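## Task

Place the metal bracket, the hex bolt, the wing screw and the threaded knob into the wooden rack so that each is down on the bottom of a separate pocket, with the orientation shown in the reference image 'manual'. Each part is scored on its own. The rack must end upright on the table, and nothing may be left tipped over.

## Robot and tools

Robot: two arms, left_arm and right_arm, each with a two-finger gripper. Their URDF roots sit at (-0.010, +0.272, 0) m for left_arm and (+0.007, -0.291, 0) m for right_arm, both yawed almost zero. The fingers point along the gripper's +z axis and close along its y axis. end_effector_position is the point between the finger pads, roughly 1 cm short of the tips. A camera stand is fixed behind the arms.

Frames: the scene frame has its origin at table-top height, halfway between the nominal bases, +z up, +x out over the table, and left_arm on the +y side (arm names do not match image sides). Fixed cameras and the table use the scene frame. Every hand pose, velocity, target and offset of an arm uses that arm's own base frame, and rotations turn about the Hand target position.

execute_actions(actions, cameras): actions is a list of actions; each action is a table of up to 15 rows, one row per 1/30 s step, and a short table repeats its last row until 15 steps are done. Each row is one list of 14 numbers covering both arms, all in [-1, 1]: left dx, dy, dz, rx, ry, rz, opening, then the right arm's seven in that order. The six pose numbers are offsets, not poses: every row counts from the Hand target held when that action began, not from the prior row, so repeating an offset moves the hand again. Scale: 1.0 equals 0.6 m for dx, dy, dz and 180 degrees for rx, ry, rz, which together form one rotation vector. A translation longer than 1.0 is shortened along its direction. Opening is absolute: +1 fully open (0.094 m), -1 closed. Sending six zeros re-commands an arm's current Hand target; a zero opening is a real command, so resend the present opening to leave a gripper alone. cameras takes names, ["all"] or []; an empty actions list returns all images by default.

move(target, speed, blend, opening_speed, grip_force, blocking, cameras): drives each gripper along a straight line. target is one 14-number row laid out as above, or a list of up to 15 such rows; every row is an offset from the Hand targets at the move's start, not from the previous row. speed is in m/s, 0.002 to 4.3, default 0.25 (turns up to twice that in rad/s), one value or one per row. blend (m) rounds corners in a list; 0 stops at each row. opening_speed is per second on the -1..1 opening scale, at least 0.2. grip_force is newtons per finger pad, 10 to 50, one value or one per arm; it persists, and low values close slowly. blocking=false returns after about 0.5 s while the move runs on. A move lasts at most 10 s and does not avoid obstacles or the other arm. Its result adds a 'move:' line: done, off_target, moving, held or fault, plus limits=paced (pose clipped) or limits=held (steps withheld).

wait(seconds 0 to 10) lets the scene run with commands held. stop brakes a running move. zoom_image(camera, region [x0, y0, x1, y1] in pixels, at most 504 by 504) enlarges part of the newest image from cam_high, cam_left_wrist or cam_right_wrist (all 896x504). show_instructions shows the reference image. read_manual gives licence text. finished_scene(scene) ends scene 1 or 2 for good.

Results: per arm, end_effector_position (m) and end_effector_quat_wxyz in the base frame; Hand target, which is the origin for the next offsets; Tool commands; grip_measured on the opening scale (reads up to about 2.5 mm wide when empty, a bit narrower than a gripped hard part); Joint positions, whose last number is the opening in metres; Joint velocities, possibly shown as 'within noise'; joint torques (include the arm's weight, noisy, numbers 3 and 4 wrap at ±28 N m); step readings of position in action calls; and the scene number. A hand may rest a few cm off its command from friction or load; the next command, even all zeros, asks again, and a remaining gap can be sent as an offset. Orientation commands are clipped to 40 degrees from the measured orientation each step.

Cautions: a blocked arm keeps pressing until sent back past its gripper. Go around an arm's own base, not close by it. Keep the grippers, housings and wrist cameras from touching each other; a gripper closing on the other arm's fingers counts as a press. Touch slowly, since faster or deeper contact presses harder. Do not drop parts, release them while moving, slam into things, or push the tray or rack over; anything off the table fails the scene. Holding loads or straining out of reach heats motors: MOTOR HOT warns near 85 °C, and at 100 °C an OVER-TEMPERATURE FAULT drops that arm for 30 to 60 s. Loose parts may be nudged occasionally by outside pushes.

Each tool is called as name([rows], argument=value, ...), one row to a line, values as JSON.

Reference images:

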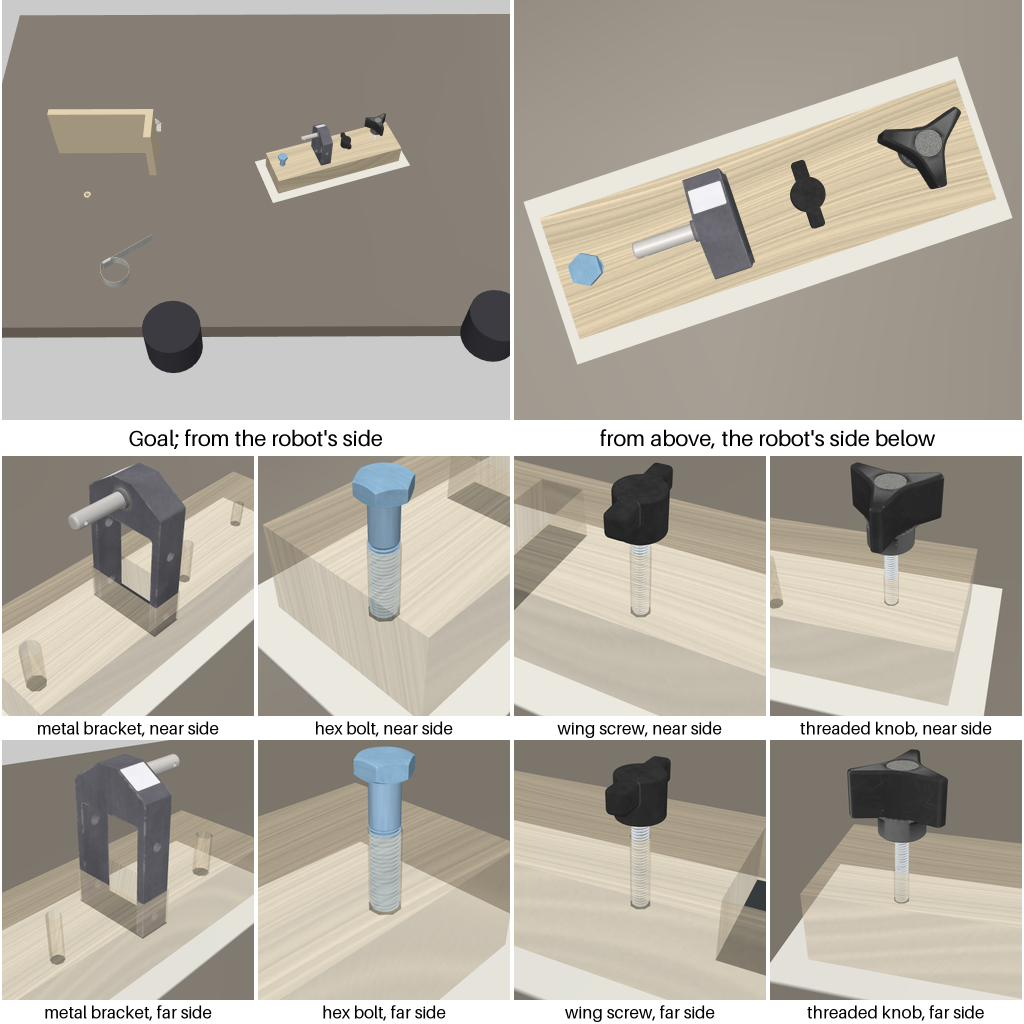

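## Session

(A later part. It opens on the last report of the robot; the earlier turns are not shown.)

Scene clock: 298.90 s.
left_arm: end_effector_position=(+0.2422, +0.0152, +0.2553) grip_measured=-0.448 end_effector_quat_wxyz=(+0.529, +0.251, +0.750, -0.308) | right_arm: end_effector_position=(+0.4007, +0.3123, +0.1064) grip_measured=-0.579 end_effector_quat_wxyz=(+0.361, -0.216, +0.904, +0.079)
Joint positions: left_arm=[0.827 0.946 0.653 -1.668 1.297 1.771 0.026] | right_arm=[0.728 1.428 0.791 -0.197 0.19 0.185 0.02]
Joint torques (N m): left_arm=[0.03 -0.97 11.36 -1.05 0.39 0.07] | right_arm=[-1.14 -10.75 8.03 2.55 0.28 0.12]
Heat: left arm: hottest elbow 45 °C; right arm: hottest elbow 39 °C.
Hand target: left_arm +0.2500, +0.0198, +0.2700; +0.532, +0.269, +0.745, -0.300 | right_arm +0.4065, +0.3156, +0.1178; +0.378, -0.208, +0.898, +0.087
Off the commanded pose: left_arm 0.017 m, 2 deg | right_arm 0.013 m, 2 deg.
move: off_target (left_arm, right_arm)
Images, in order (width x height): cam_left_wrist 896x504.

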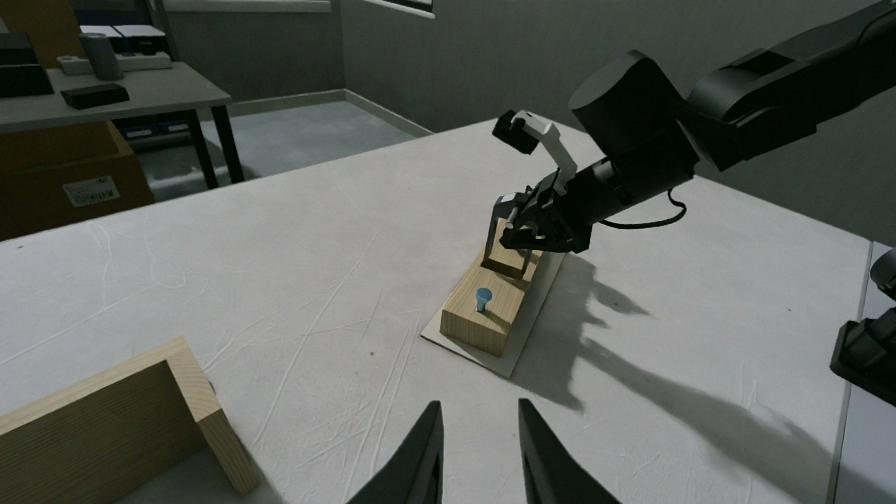

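move([
  [0,0,0,0,0,0,-0.45,-0.0,-0.0,-0.03,0,0,0,-1],
], speed=0.06, cameras=["cam_left_wrist"])

zoom_image(camera="cam_left_wrist", region=[450, 180, 590, 300])

Scene clock: 299.97 s.
left_arm: end_effector_position=(+0.2422, +0.0152, +0.2553) grip_measured=-0.448 end_effector_quat_wxyz=(+0.529, +0.251, +0.750, -0.308) | right_arm: end_effector_position=(+0.4016, +0.3131, +0.0960) grip_measured=-0.579 end_effector_quat_wxyz=(+0.367, -0.214, +0.901, +0.082)
Joint positions: left_arm=[0.827 0.946 0.653 -1.668 1.297 1.771 0.026] | right_arm=[0.728 1.449 0.77 -0.139 0.19 0.185 0.02]
Joint torques (N m): left_arm=[-0.03 -0.91 11.36 -1.01 0.38 0.11] | right_arm=[-1.08 -9.58 7.9 2.24 0.27 0.12]
Heat: left arm: hottest elbow 45 °C; right arm: hottest elbow 38 °C.
Hand target: left_arm +0.2500, +0.0198, +0.2700; +0.532, +0.269, +0.745, -0.300 | right_arm +0.4065, +0.3157, +0.0998; +0.378, -0.208, +0.898, +0.087
Off the commanded pose: left_arm 0.017 m, 2 deg | right_arm 0.007 m, 2 deg.
move: off_target (left_arm)
Images, in order (width x height): cam_left_wrist 896x504.

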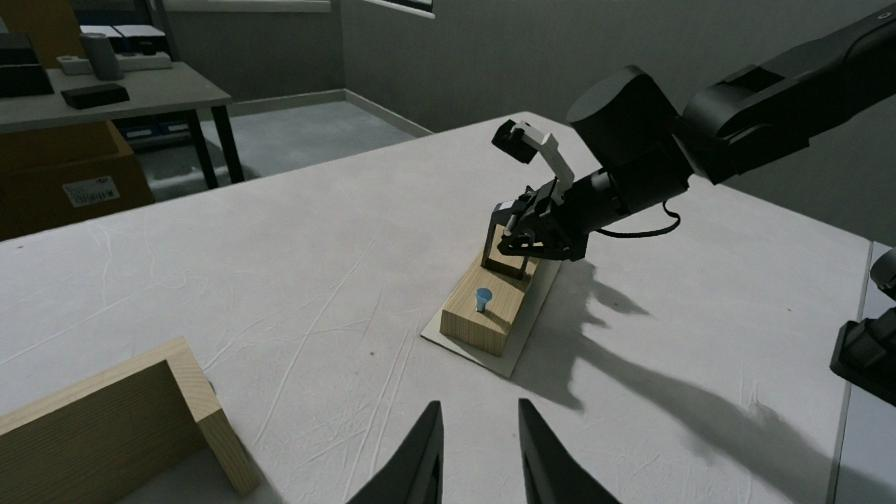

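Scaled by 3.600 from the camera's 896x504 image, which has a finer 1280x720 frame.

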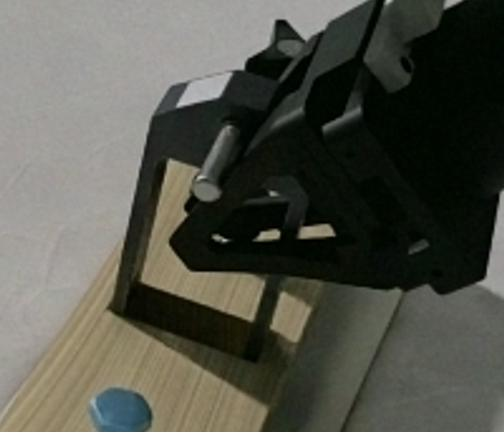

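move([
  [0,0,0,0,0,0,-0.45,-0.0,-0.0,-0.03,0,0,0,-1],
], speed=0.06, cameras=["cam_left_wrist"])

zoom_image(camera="cam_left_wrist", region=[450, 180, 590, 300])

Scene clock: 301.23 s.
left_arm: end_effector_position=(+0.2422, +0.0152, +0.2553) grip_measured=-0.448 end_effector_quat_wxyz=(+0.529, +0.251, +0.750, -0.308) | right_arm: end_effector_position=(+0.4073, +0.3176, +0.0940) grip_measured=-0.579 end_effector_quat_wxyz=(+0.384, -0.210, +0.894, +0.090)
Joint positions: left_arm=[0.827 0.946 0.653 -1.668 1.297 1.771 0.026] | right_arm=[0.728 1.468 0.76 -0.07 0.192 0.185 0.02]
Joint torques (N m): left_arm=[-0.26 -0.38 11.32 -1.01 0.4 0.09] | right_arm=[-1.14 -8.06 6.71 2.26 0.17 0.12]
Heat: left arm: hottest elbow 45 °C; right arm: hottest elbow 38 °C.
Hand target: left_arm +0.2500, +0.0198, +0.2700; +0.532, +0.269, +0.745, -0.300 | right_arm +0.4064, +0.3157, +0.0817; +0.378, -0.208, +0.898, +0.087
Off the commanded pose: left_arm 0.017 m, 2 deg | right_arm 0.012 m, 1 deg.
move: off_target (left_arm, right_arm)
Images, in order (width x height): cam_left_wrist 896x504.

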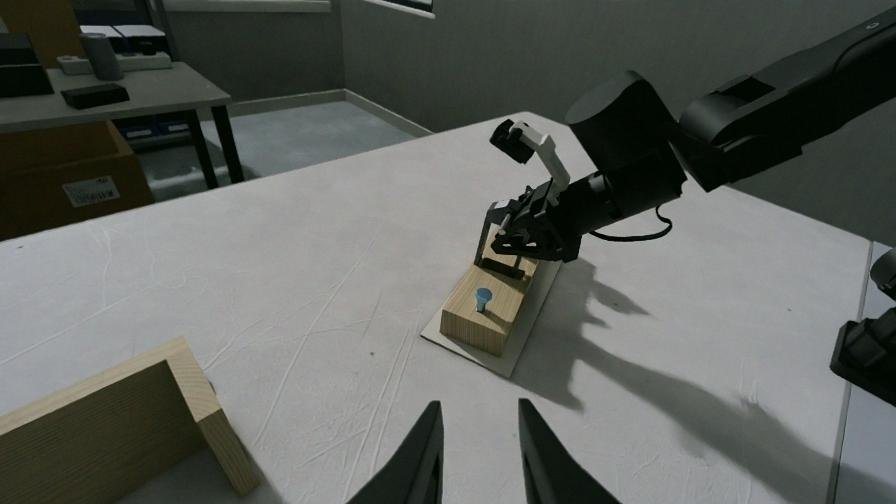

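Scaled by 3.600 from the camera's 896x504 image, which has a finer 1280x720 frame.

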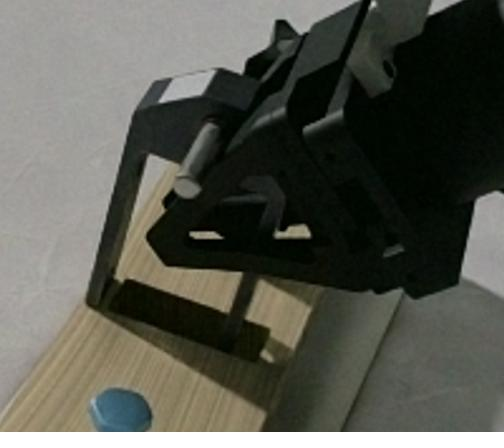

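move([
  [0,0,0,0,0,0,-0.45,-0.006,-0.005,0.07,0,0,0,-1],
  [0,0,0,0,0,0,-0.45,-0.004,-0.003,0.034,0,0,0,-1],
], speed=0.08, cameras=["cam_left_wrist"])

zoom_image(camera="cam_left_wrist", region=[470, 235, 540, 290])

Scene clock: 303.53 s.
left_arm: end_effector_position=(+0.2422, +0.0152, +0.2553) grip_measured=-0.448 end_effector_quat_wxyz=(+0.529, +0.251, +0.750, -0.308) | right_arm: end_effector_position=(+0.3976, +0.3090, +0.0948) grip_measured=-0.579 end_effector_quat_wxyz=(+0.364, -0.215, +0.903, +0.079)
Joint positions: left_arm=[0.827 0.946 0.653 -1.668 1.297 1.771 0.026] | right_arm=[0.728 1.439 0.76 -0.149 0.192 0.186 0.02]
Joint torques (N m): left_arm=[-0.26 -0.56 11.43 -0.98 0.39 0.07] | right_arm=[-1.03 -9.52 8.09 2.58 0.21 0.11]
Heat: left arm: hottest elbow 45 °C; right arm: hottest elbow 38 °C.
Hand target: left_arm +0.2500, +0.0198, +0.2700; +0.532, +0.269, +0.745, -0.300 | right_arm +0.4041, +0.3138, +0.1021; +0.378, -0.208, +0.898, +0.087
Off the commanded pose: left_arm 0.017 m, 2 deg | right_arm 0.011 m, 2 deg.
move: off_target (left_arm, right_arm)
Images, in order (width x height): cam_left_wrist 896x504.

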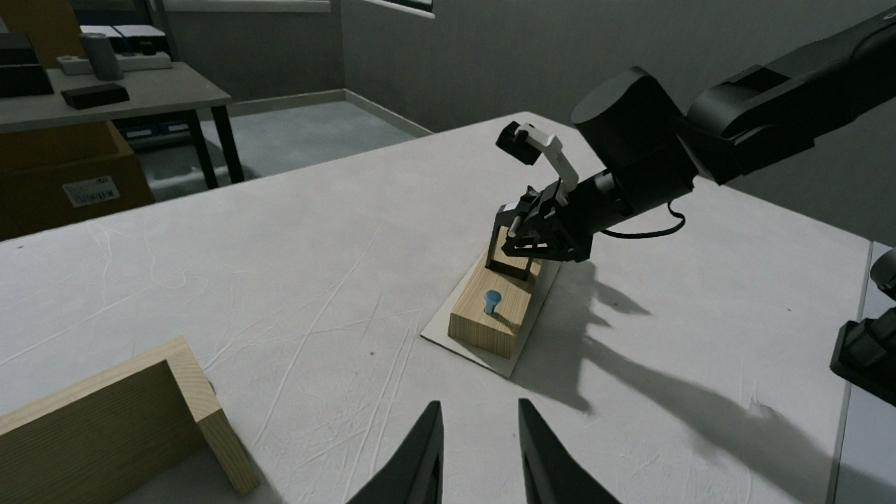

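Scaled by 7.200 from the camera's 896x504 image, which has a finer 1280x720 frame.

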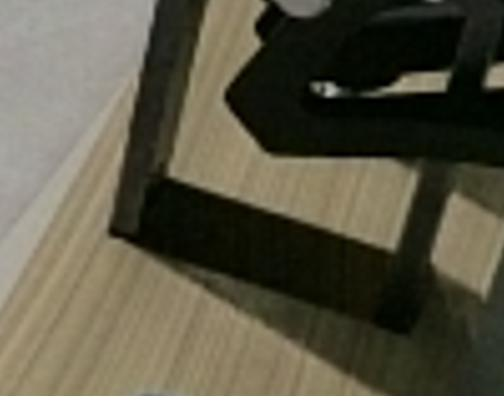

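move([
  [0,0,0,0,0,0,-0.45,0.005,-0.0085,0.02,0,0,0,-1],
], speed=0.08, cameras=["cam_left_wrist"])

zoom_image(camera="cam_left_wrist", region=[470, 235, 540, 290])

Scene clock: 306.10 s.
left_arm: end_effector_position=(+0.2422, +0.0152, +0.2553) grip_measured=-0.448 end_effector_quat_wxyz=(+0.529, +0.251, +0.750, -0.308) | right_arm: end_effector_position=(+0.3977, +0.3087, +0.0945) grip_measured=-0.579 end_effector_quat_wxyz=(+0.363, -0.215, +0.903, +0.081)
Joint positions: left_arm=[0.827 0.946 0.653 -1.668 1.297 1.771 0.026] | right_arm=[0.725 1.439 0.76 -0.15 0.187 0.186 0.02]
Joint torques (N m): left_arm=[-0.21 -0.97 11.36 -0.98 0.38 0.06] | right_arm=[-1.85 -11.81 8.99 1.28 0.06 -0.02]
Heat: left arm: hottest elbow 45 °C; right arm: hottest elbow 38 °C.
Hand target: left_arm +0.2500, +0.0198, +0.2700; +0.532, +0.269, +0.745, -0.300 | right_arm +0.4071, +0.3088, +0.1142; +0.378, -0.208, +0.898, +0.087
Off the commanded pose: left_arm 0.017 m, 2 deg | right_arm 0.022 m, 2 deg.
move: off_target (left_arm, right_arm)
Images, in order (width x height): cam_left_wrist 896x504.

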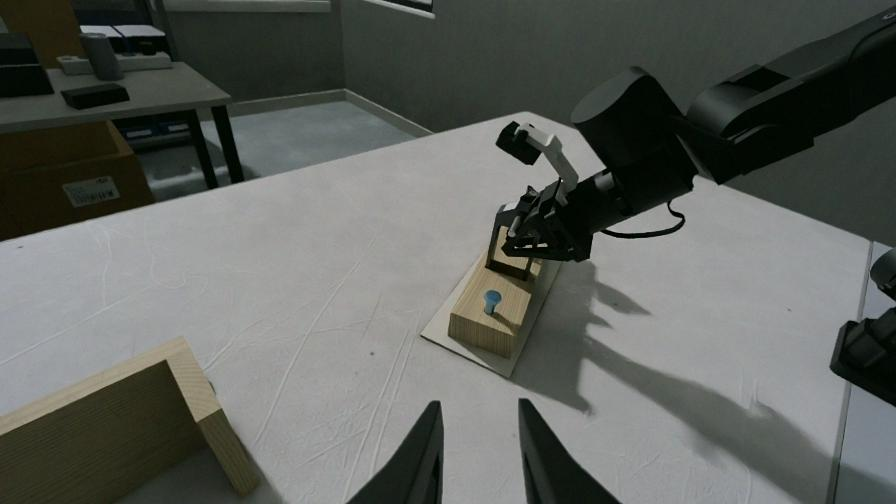

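Scaled by 7.200 from the camera's 896x504 image, which has a finer 1280x720 frame.

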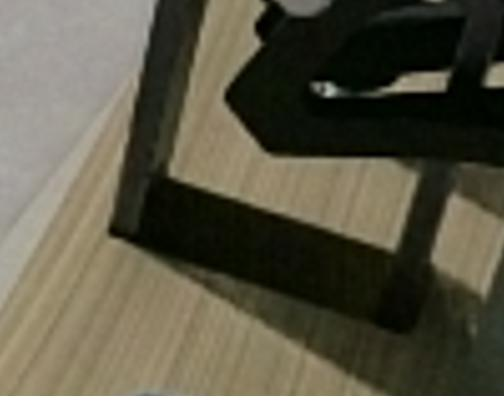

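move([
  [0,0,0,0,0,0,-0.45,0.003,-0.008,0.04,0,0,0,-1],
  [0,0,0,0,0,0,-0.45,0.0005,-0.004,-0.008,0,0,0,-1],
], speed=0.08, cameras=["cam_left_wrist"])

zoom_image(camera="cam_left_wrist", region=[470, 235, 540, 290])

Scene clock: 308.13 s.
left_arm: end_effector_position=(+0.2422, +0.0152, +0.2553) grip_measured=-0.448 end_effector_quat_wxyz=(+0.529, +0.251, +0.750, -0.308) | right_arm: end_effector_position=(+0.3992, +0.3030, +0.1009) grip_measured=-0.579 end_effector_quat_wxyz=(+0.363, -0.212, +0.904, +0.081)
Joint positions: left_arm=[0.827 0.946 0.653 -1.668 1.297 1.771 0.026] | right_arm=[0.712 1.419 0.76 -0.167 0.179 0.181 0.02]
Joint torques (N m): left_arm=[-0.03 -0.62 11.3 -1.09 0.37 0.08] | right_arm=[-1.32 -9.52 8.34 2.41 0.17 0]
Heat: left arm: hottest elbow 45 °C; right arm: hottest elbow 38 °C.
Hand target: left_arm +0.2500, +0.0198, +0.2700; +0.532, +0.269, +0.745, -0.300 | right_arm +0.4073, +0.3065, +0.1093; +0.378, -0.208, +0.898, +0.087
Off the commanded pose: left_arm 0.017 m, 2 deg | right_arm 0.012 m, 2 deg.
move: off_target (left_arm, right_arm)
Images, in order (width x height): cam_left_wrist 896x504.

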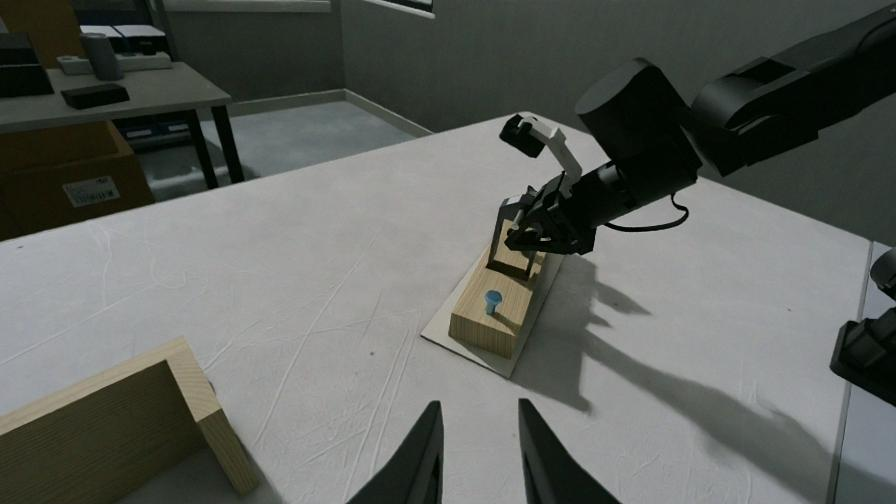

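Scaled by 7.200 from the camera's 896x504 image, which has a finer 1280x720 frame.

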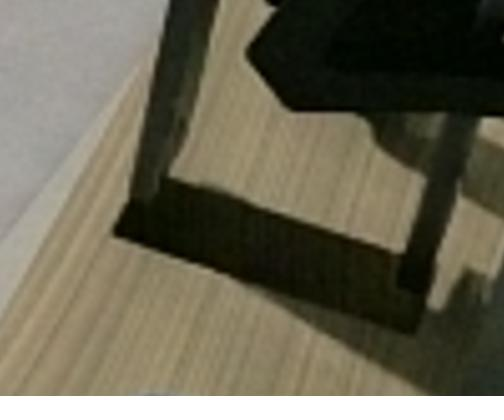

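move([
  [0,0,0,0,0,0,-0.45,0.0015,0.0012,-0.02,0,0,0,-1],
], speed=0.05, cameras=["cam_left_wrist"])

zoom_image(camera="cam_left_wrist", region=[470, 235, 540, 290])

Scene clock: 309.43 s.
left_arm: end_effector_position=(+0.2422, +0.0152, +0.2553) grip_measured=-0.448 end_effector_quat_wxyz=(+0.529, +0.251, +0.750, -0.308) | right_arm: end_effector_position=(+0.4034, +0.3066, +0.0964) grip_measured=-0.580 end_effector_quat_wxyz=(+0.370, -0.210, +0.901, +0.085)
Joint positions: left_arm=[0.827 0.946 0.653 -1.668 1.297 1.771 0.026] | right_arm=[0.712 1.44 0.758 -0.127 0.179 0.181 0.02]
Joint torques (N m): left_arm=[-0.03 -0.62 11.32 -1.03 0.36 0.08] | right_arm=[-1.44 -9.41 7.51 2.5 0.16 0]
Heat: left arm: hottest elbow 45 °C; right arm: hottest elbow 37 °C.
Hand target: left_arm +0.2500, +0.0198, +0.2700; +0.532, +0.269, +0.745, -0.300 | right_arm +0.4082, +0.3072, +0.0974; +0.378, -0.208, +0.898, +0.087
Off the commanded pose: left_arm 0.017 m, 2 deg | right_arm 0.005 m, 1 deg.
move: off_target (left_arm)
Images, in order (width x height): cam_left_wrist 896x504.

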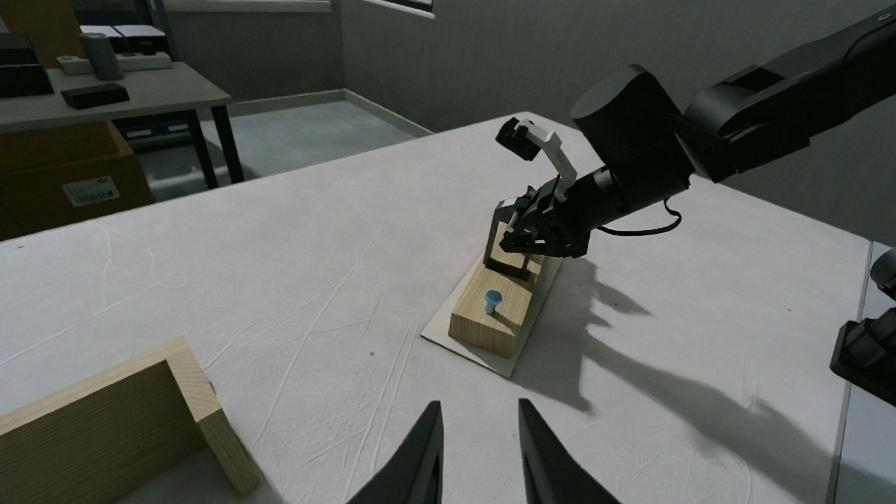

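Scaled by 7.200 from the camera's 896x504 image, which has a finer 1280x720 frame.

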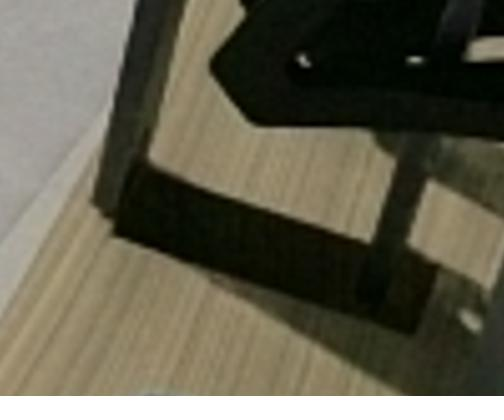

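move([
  [0,0,0,0,0,0,-0.45,-0.008,-0.004,0.03,0,0,0,-1],
  [0,0,0,0,0,0,-0.45,-0.0078,-0.0035,-0.003,0,0,0,-1],
], speed=0.05, cameras=["cam_left_wrist"])

zoom_image(camera="cam_left_wrist", region=[470, 235, 540, 290])

Scene clock: 311.60 s.
left_arm: end_effector_position=(+0.2422, +0.0152, +0.2553) grip_measured=-0.448 end_effector_quat_wxyz=(+0.529, +0.251, +0.750, -0.308) | right_arm: end_effector_position=(+0.4003, +0.3040, +0.0965) grip_measured=-0.580 end_effector_quat_wxyz=(+0.372, -0.210, +0.900, +0.086)
Joint positions: left_arm=[0.827 0.946 0.653 -1.668 1.297 1.771 0.026] | right_arm=[0.712 1.429 0.744 -0.119 0.179 0.181 0.02]
Joint torques (N m): left_arm=[0.09 -0.44 11.32 -0.94 0.38 0.1] | right_arm=[-1.14 -8.76 7.38 2.39 0.26 0.03]
Heat: left arm: hottest elbow 45 °C; right arm: hottest elbow 37 °C.
Hand target: left_arm +0.2500, +0.0198, +0.2700; +0.532, +0.269, +0.745, -0.300 | right_arm +0.4036, +0.3051, +0.0956; +0.378, -0.208, +0.898, +0.087
Off the commanded pose: left_arm 0.017 m, 2 deg | right_arm 0.004 m, 1 deg.
move: off_target (left_arm)
Images, in order (width x height): cam_left_wrist 896x504.

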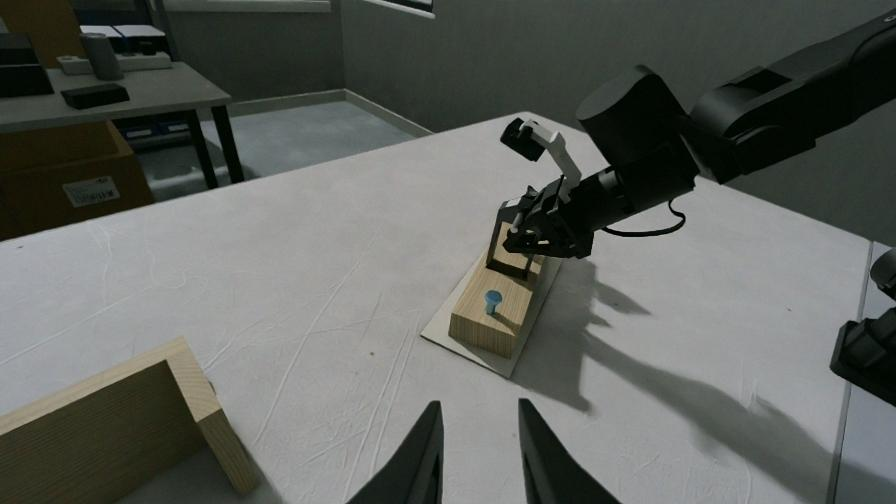

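Scaled by 7.200 from the camera's 896x504 image, which has a finer 1280x720 frame.

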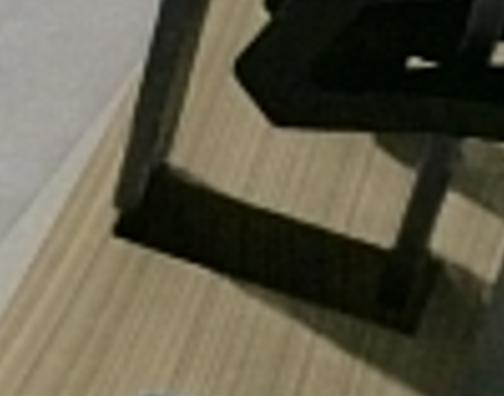

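move([
  [0,0,0,0,0,0,-0.45,-0.002,0.0,-0.02,0,0,0,-1],
], speed=0.05, cameras=["cam_left_wrist"])

zoom_image(camera="cam_left_wrist", region=[470, 235, 540, 290])

Scene clock: 312.73 s.
left_arm: end_effector_position=(+0.2422, +0.0152, +0.2553) grip_measured=-0.448 end_effector_quat_wxyz=(+0.529, +0.251, +0.750, -0.308) | right_arm: end_effector_position=(+0.4040, +0.3065, +0.0968) grip_measured=-0.580 end_effector_quat_wxyz=(+0.384, -0.207, +0.895, +0.091)
Joint positions: left_arm=[0.827 0.946 0.653 -1.668 1.297 1.771 0.026] | right_arm=[0.712 1.438 0.736 -0.073 0.182 0.181 0.02]
Joint torques (N m): left_arm=[-0.21 -0.85 11.25 -0.99 0.37 0.09] | right_arm=[-1.03 -7.59 6.65 2.19 0.2 0.05]
Heat: left arm: hottest elbow 45 °C; right arm: hottest elbow 37 °C.
Hand target: left_arm +0.2500, +0.0198, +0.2700; +0.532, +0.269, +0.745, -0.300 | right_arm +0.4024, +0.3051, +0.0836; +0.378, -0.208, +0.898, +0.087
Off the commanded pose: left_arm 0.017 m, 2 deg | right_arm 0.013 m, 1 deg.
move: off_target (left_arm, right_arm)
Images, in order (width x height): cam_left_wrist 896x504.

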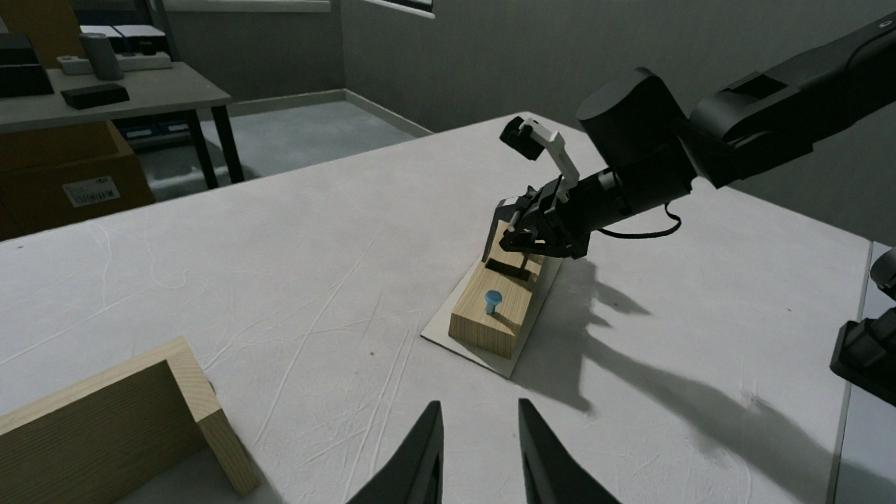

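Scaled by 7.200 from the camera's 896x504 image, which has a finer 1280x720 frame.

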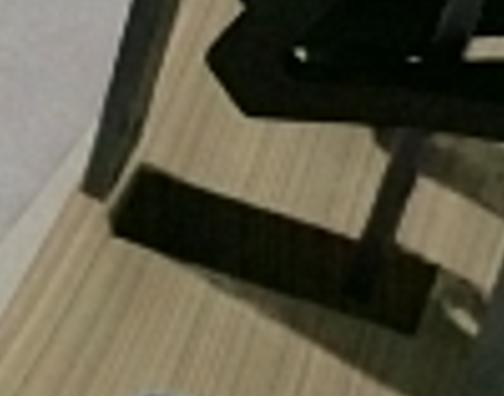

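move([
  [0,0,0,0,0,0,-0.45,-0.009,0.0157,0.083,0,0,0,-1],
  [0,0,0,0,0,0,-0.45,-0.009,0.0157,0.036,0,0,0,-1],
], speed=0.08, cameras=["cam_left_wrist"])

zoom_image(camera="cam_left_wrist", region=[470, 235, 540, 290])

Scene clock: 315.47 s.
left_arm: end_effector_position=(+0.2422, +0.0152, +0.2553) grip_measured=-0.448 end_effector_quat_wxyz=(+0.529, +0.251, +0.750, -0.308) | right_arm: end_effector_position=(+0.3903, +0.3017, +0.0962) grip_measured=-0.580 end_effector_quat_wxyz=(+0.364, -0.211, +0.904, +0.077)
Joint positions: left_arm=[0.827 0.946 0.653 -1.668 1.297 1.771 0.026] | right_arm=[0.729 1.411 0.736 -0.155 0.199 0.192 0.02]
Joint torques (N m): left_arm=[-0.03 -0.62 11.32 -1.06 0.38 0.11] | right_arm=[-0.21 -8.23 9.26 2.32 0.3 0.16]
Heat: left arm: hottest elbow 45 °C; right arm: hottest elbow 37 °C.
Hand target: left_arm +0.2500, +0.0198, +0.2700; +0.532, +0.269, +0.745, -0.300 | right_arm +0.3970, +0.3145, +0.1053; +0.378, -0.208, +0.898, +0.087
Off the commanded pose: left_arm 0.017 m, 2 deg | right_arm 0.017 m, 2 deg.
move: off_target (left_arm, right_arm)
Images, in order (width x height): cam_left_wrist 896x504.

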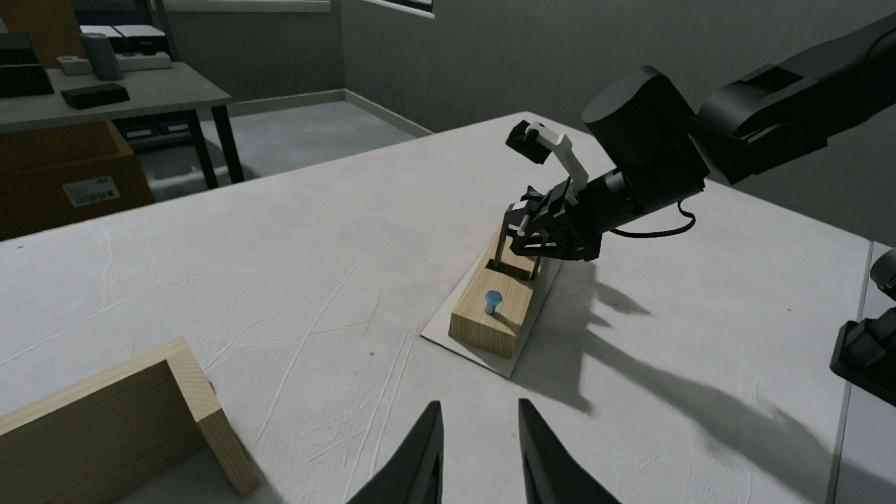

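Scaled by 7.200 from the camera's 896x504 image, which has a finer 1280x720 frame.

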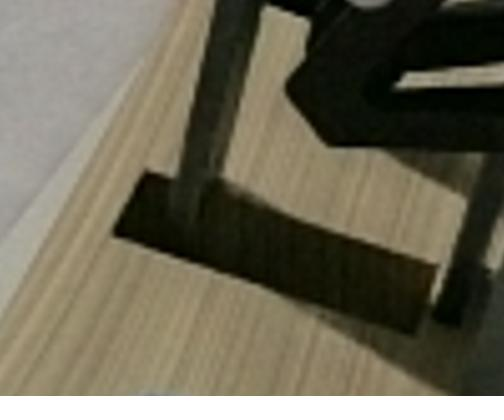

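move([
  [0,0,0,0,0,0,-0.45,0.011,0.008,0.05,0,0,0,-1],
  [0,0,0,0,0,0,-0.45,0.011,0.008,-0.006,0,0,0,-1],
], speed=0.08, cameras=["cam_left_wrist"])

zoom_image(camera="cam_left_wrist", region=[470, 235, 540, 290])

Scene clock: 318.83 s.
left_arm: end_effector_position=(+0.2422, +0.0152, +0.2553) grip_measured=-0.448 end_effector_quat_wxyz=(+0.529, +0.251, +0.750, -0.308) | right_arm: end_effector_position=(+0.3970, +0.3076, +0.0955) grip_measured=-0.580 end_effector_quat_wxyz=(+0.367, -0.211, +0.903, +0.079)
Joint positions: left_arm=[0.827 0.946 0.653 -1.668 1.297 1.771 0.026] | right_arm=[0.729 1.434 0.754 -0.142 0.2 0.192 0.02]
Joint torques (N m): left_arm=[-0.03 -0.67 11.28 -0.95 0.39 0.1] | right_arm=[-0.44 -8.35 9.2 2.58 0.22 0.14]
Heat: left arm: hottest elbow 45 °C; right arm: hottest elbow 37 °C.
Hand target: left_arm +0.2500, +0.0198, +0.2700; +0.532, +0.269, +0.745, -0.300 | right_arm +0.4034, +0.3192, +0.1015; +0.378, -0.208, +0.898, +0.087
Off the commanded pose: left_arm 0.017 m, 2 deg | right_arm 0.015 m, 2 deg.
move: off_target (left_arm, right_arm)
Images, in order (width x height): cam_left_wrist 896x504.

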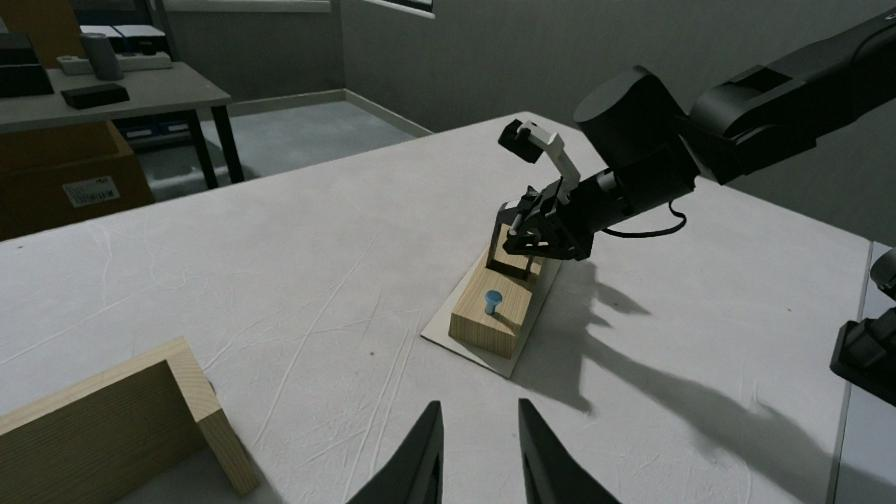

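Scaled by 7.200 from the camera's 896x504 image, which has a finer 1280x720 frame.

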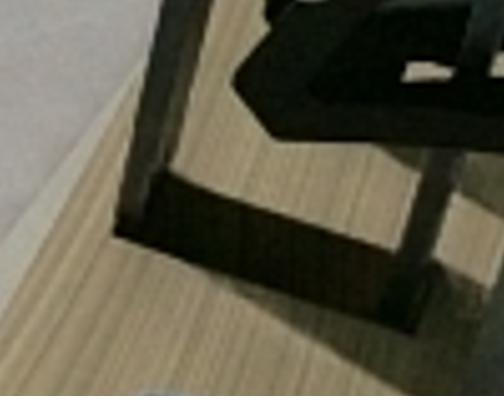

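move([
  [0,0,0,0,0,0,-0.45,-0.001,-0.001,-0.016,0,0,0,-1],
], speed=0.05, cameras=["cam_left_wrist"])

zoom_image(camera="cam_left_wrist", region=[470, 235, 540, 290])

Scene clock: 322.00 s.
left_arm: end_effector_position=(+0.2422, +0.0152, +0.2553) grip_measured=-0.448 end_effector_quat_wxyz=(+0.529, +0.251, +0.750, -0.308) | right_arm: end_effector_position=(+0.4016, +0.3116, +0.0945) grip_measured=-0.580 end_effector_quat_wxyz=(+0.376, -0.208, +0.899, +0.083)
Joint positions: left_arm=[0.827 0.946 0.653 -1.668 1.297 1.771 0.026] | right_arm=[0.729 1.449 0.754 -0.104 0.2 0.192 0.02]
Joint torques (N m): left_arm=[-0.09 -0.5 11.34 -1.01 0.37 0.1] | right_arm=[-0.38 -8.18 8.09 2.13 0.2 0.13]
Heat: left arm: hottest elbow 45 °C; right arm: hottest elbow 37 °C.
Hand target: left_arm +0.2500, +0.0198, +0.2700; +0.532, +0.269, +0.745, -0.300 | right_arm +0.4028, +0.3187, +0.0919; +0.378, -0.209, +0.898, +0.087
Off the commanded pose: left_arm 0.017 m, 2 deg | right_arm 0.008 m, 0 deg.
move: off_target (left_arm)
Images, in order (width x height): cam_left_wrist 896x504.

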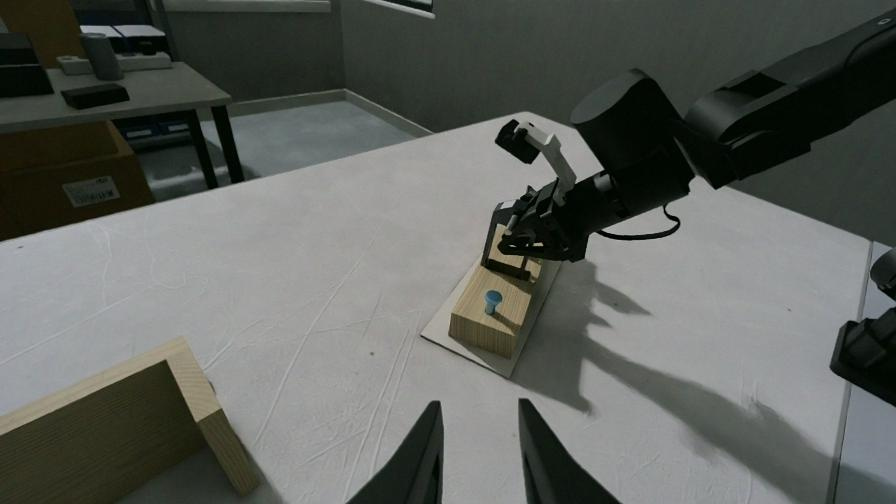

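Scaled by 7.200 from the camera's 896x504 image, which has a finer 1280x720 frame.

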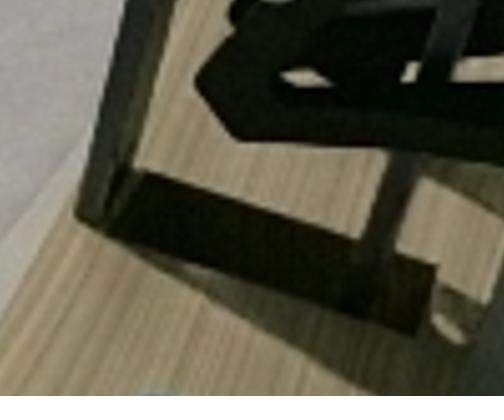

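move([
  [0,0,0,0,0,0,-0.45,-0.0045,-0.004,0.08,0,0,0,-1],
  [0,0,0,0,0,0,-0.45,-0.0045,-0.004,0.016,0,0,0,-1],
  [0,0,0,0,0,0,-0.45,-0.0045,-0.004,0.0,0,0,0,-1],
  [0,0,0,0,0,0,-0.45,-0.0035,-0.003,-0.03,0,0,0,-1],
], speed=[0.1,0.1,0.02,0.02], cameras=["cam_left_wrist"])

zoom_image(camera="cam_left_wrist", region=[470, 235, 540, 290])

Scene clock: 326.70 s.
left_arm: end_effector_position=(+0.2422, +0.0152, +0.2553) grip_measured=-0.448 end_effector_quat_wxyz=(+0.529, +0.251, +0.750, -0.308) | right_arm: end_effector_position=(+0.3996, +0.3106, +0.0709) grip_measured=-0.580 end_effector_quat_wxyz=(+0.369, -0.210, +0.902, +0.080)
Joint positions: left_arm=[0.827 0.946 0.653 -1.668 1.297 1.771 0.026] | right_arm=[0.73 1.497 0.734 -0.055 0.2 0.193 0.02]
Joint torques (N m): left_arm=[-0.44 -0.91 11.33 -1.02 0.37 0.1] | right_arm=[-0.44 -9.76 7.19 2.4 0.21 0.12]
Heat: left arm: hottest elbow 45 °C; right arm: hottest elbow 37 °C.
Hand target: left_arm +0.2500, +0.0198, +0.2700; +0.532, +0.269, +0.745, -0.300 | right_arm +0.4008, +0.3169, +0.0740; +0.378, -0.208, +0.898, +0.087
Off the commanded pose: left_arm 0.017 m, 2 deg | right_arm 0.007 m, 1 deg.
move: off_target (left_arm)
Images, in order (width x height): cam_left_wrist 896x504.

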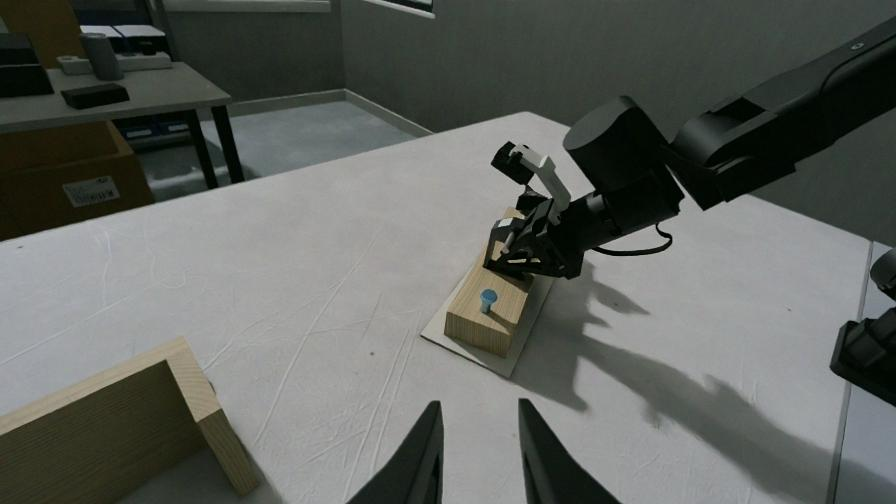

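Scaled by 7.200 from the camera's 896x504 image, which has a finer 1280x720 frame.

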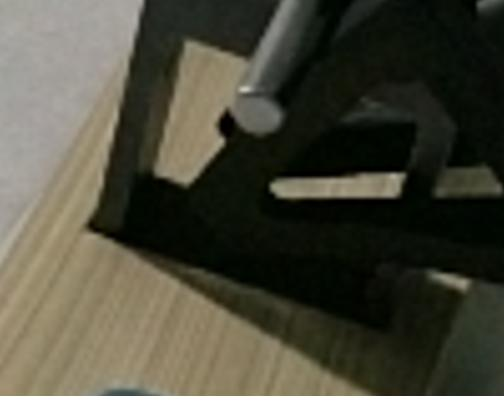

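move([
  [0,0,0,0,0,0,-0.45,0,0,-0.02,0,0,0,-1],
], speed=0.03)

move([
  [0,0,0,0,0,0,-0.45,0,0,0.015,0,0,0,-0.4],
], speed=0.05)

move([
  [0,0,0,0,0,0,-0.45,-0.1,-0.055,0.11,0,0,0,-0.35],
  [0,0,0,0,0,0,-0.45,-0.15,-0.1,0.2,0,0,0,-0.35],
], speed=0.12, blend=0.02, cameras=["cam_left_wrist","cam_right_wrist"])

zoom_image(camera="cam_left_wrist", region=[420, 180, 600, 350])

Scene clock: 327.93 s.
left_arm: end_effector_position=(+0.2422, +0.0152, +0.2553) grip_measured=-0.448 end_effector_quat_wxyz=(+0.529, +0.251, +0.750, -0.308) | right_arm: end_effector_position=(+0.4012, +0.3120, +0.0704) grip_measured=-0.580 end_effector_quat_wxyz=(+0.378, -0.208, +0.898, +0.084)
Joint positions: left_arm=[0.827 0.946 0.653 -1.668 1.297 1.771 0.026] | right_arm=[0.73 1.502 0.725 -0.019 0.2 0.193 0.02]
Joint torques (N m): left_arm=[0.21 -0.73 11.25 -0.99 0.36 0.06] | right_arm=[-0.44 -7.77 6.89 2.59 0.19 0.12]
Heat: left arm: hottest elbow 45 °C; right arm: hottest elbow 37 °C.
Hand target: left_arm +0.2500, +0.0198, +0.2700; +0.532, +0.269, +0.745, -0.300 | right_arm +0.4008, +0.3169, +0.0619; +0.378, -0.208, +0.898, +0.087
Off the commanded pose: left_arm 0.017 m, 2 deg | right_arm 0.010 m, 0 deg.
move: off_target (left_arm)

Scene clock: 328.63 s.
left_arm: end_effector_position=(+0.2422, +0.0152, +0.2553) grip_measured=-0.448 end_effector_quat_wxyz=(+0.529, +0.251, +0.750, -0.308) | right_arm: end_effector_position=(+0.4011, +0.3119, +0.0662) grip_measured=-0.402 end_effector_quat_wxyz=(+0.375, -0.209, +0.899, +0.083)
Joint positions: left_arm=[0.827 0.946 0.653 -1.668 1.297 1.771 0.026] | right_arm=[0.73 1.511 0.725 -0.017 0.2 0.193 0.028]
Joint torques (N m): left_arm=[-0.21 -0.62 11.34 -1.02 0.38 0.11] | right_arm=[-0.5 -10.34 7.64 1.47 0.2 0.12]
Heat: left arm: hottest elbow 45 °C; right arm: hottest elbow 37 °C.
Hand target: left_arm +0.2500, +0.0198, +0.2700; +0.532, +0.269, +0.745, -0.300 | right_arm +0.4009, +0.3169, +0.0710; +0.378, -0.208, +0.898, +0.087
Off the commanded pose: left_arm 0.017 m, 2 deg | right_arm 0.007 m, 1 deg.
move: off_target (left_arm)

Scene clock: 330.67 s.
left_arm: end_effector_position=(+0.2422, +0.0152, +0.2553) grip_measured=-0.448 end_effector_quat_wxyz=(+0.529, +0.251, +0.750, -0.308) | right_arm: end_effector_position=(+0.3119, +0.2518, +0.1801) grip_measured=-0.352 end_effector_quat_wxyz=(+0.371, -0.210, +0.901, +0.080)
Joint positions: left_arm=[0.827 0.946 0.653 -1.668 1.297 1.771 0.026] | right_arm=[0.782 0.995 0.656 -0.481 0.237 0.231 0.03]
Joint torques (N m): left_arm=[-0.09 -0.91 11.33 -0.88 0.38 0.08] | right_arm=[-0.15 -5.71 10.15 1.21 0.33 0.17]
Heat: left arm: hottest elbow 45 °C; right arm: hottest elbow 37 °C.
Hand target: left_arm +0.2500, +0.0198, +0.2700; +0.532, +0.269, +0.745, -0.300 | right_arm +0.3109, +0.2568, +0.1910; +0.378, -0.208, +0.898, +0.087
Off the commanded pose: left_arm 0.017 m, 2 deg | right_arm 0.012 m, 1 deg.
move: off_target (left_arm, right_arm)
Images, in order (width x height): cam_left_wrist 896x504, cam_right_wrist 896x504.

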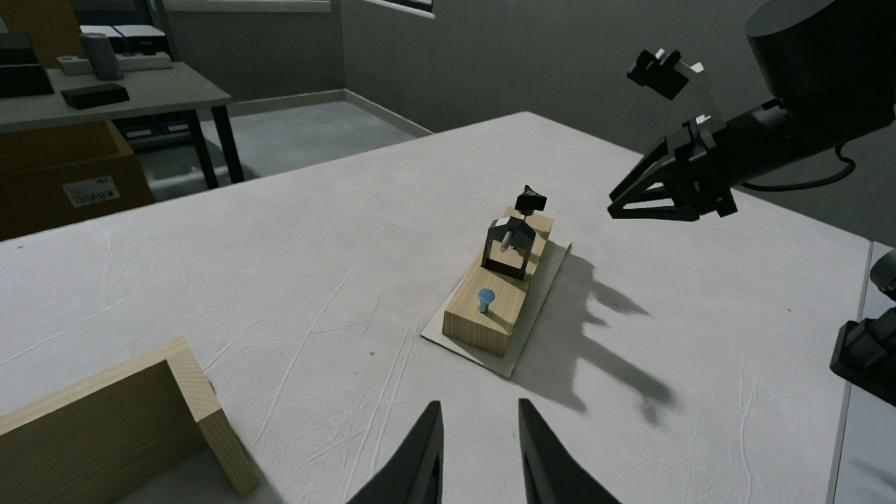

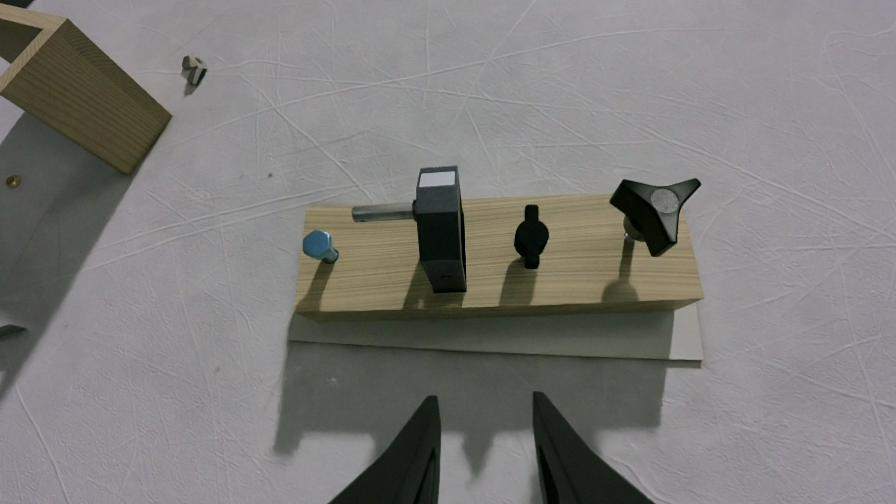

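Scaled by 2.800 from the camera's 896x504 image, which has a finer 1280x720 frame.

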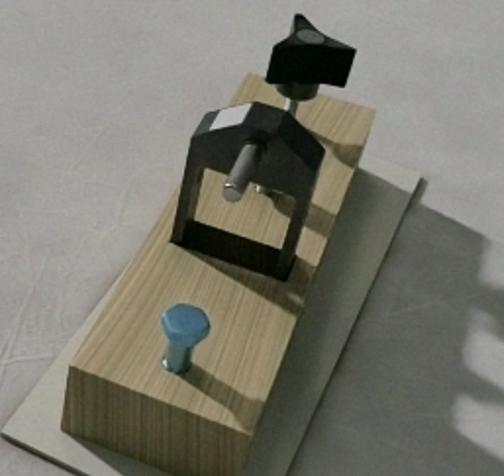

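finished_scene(scene=2)

The scene is finished: the task was done.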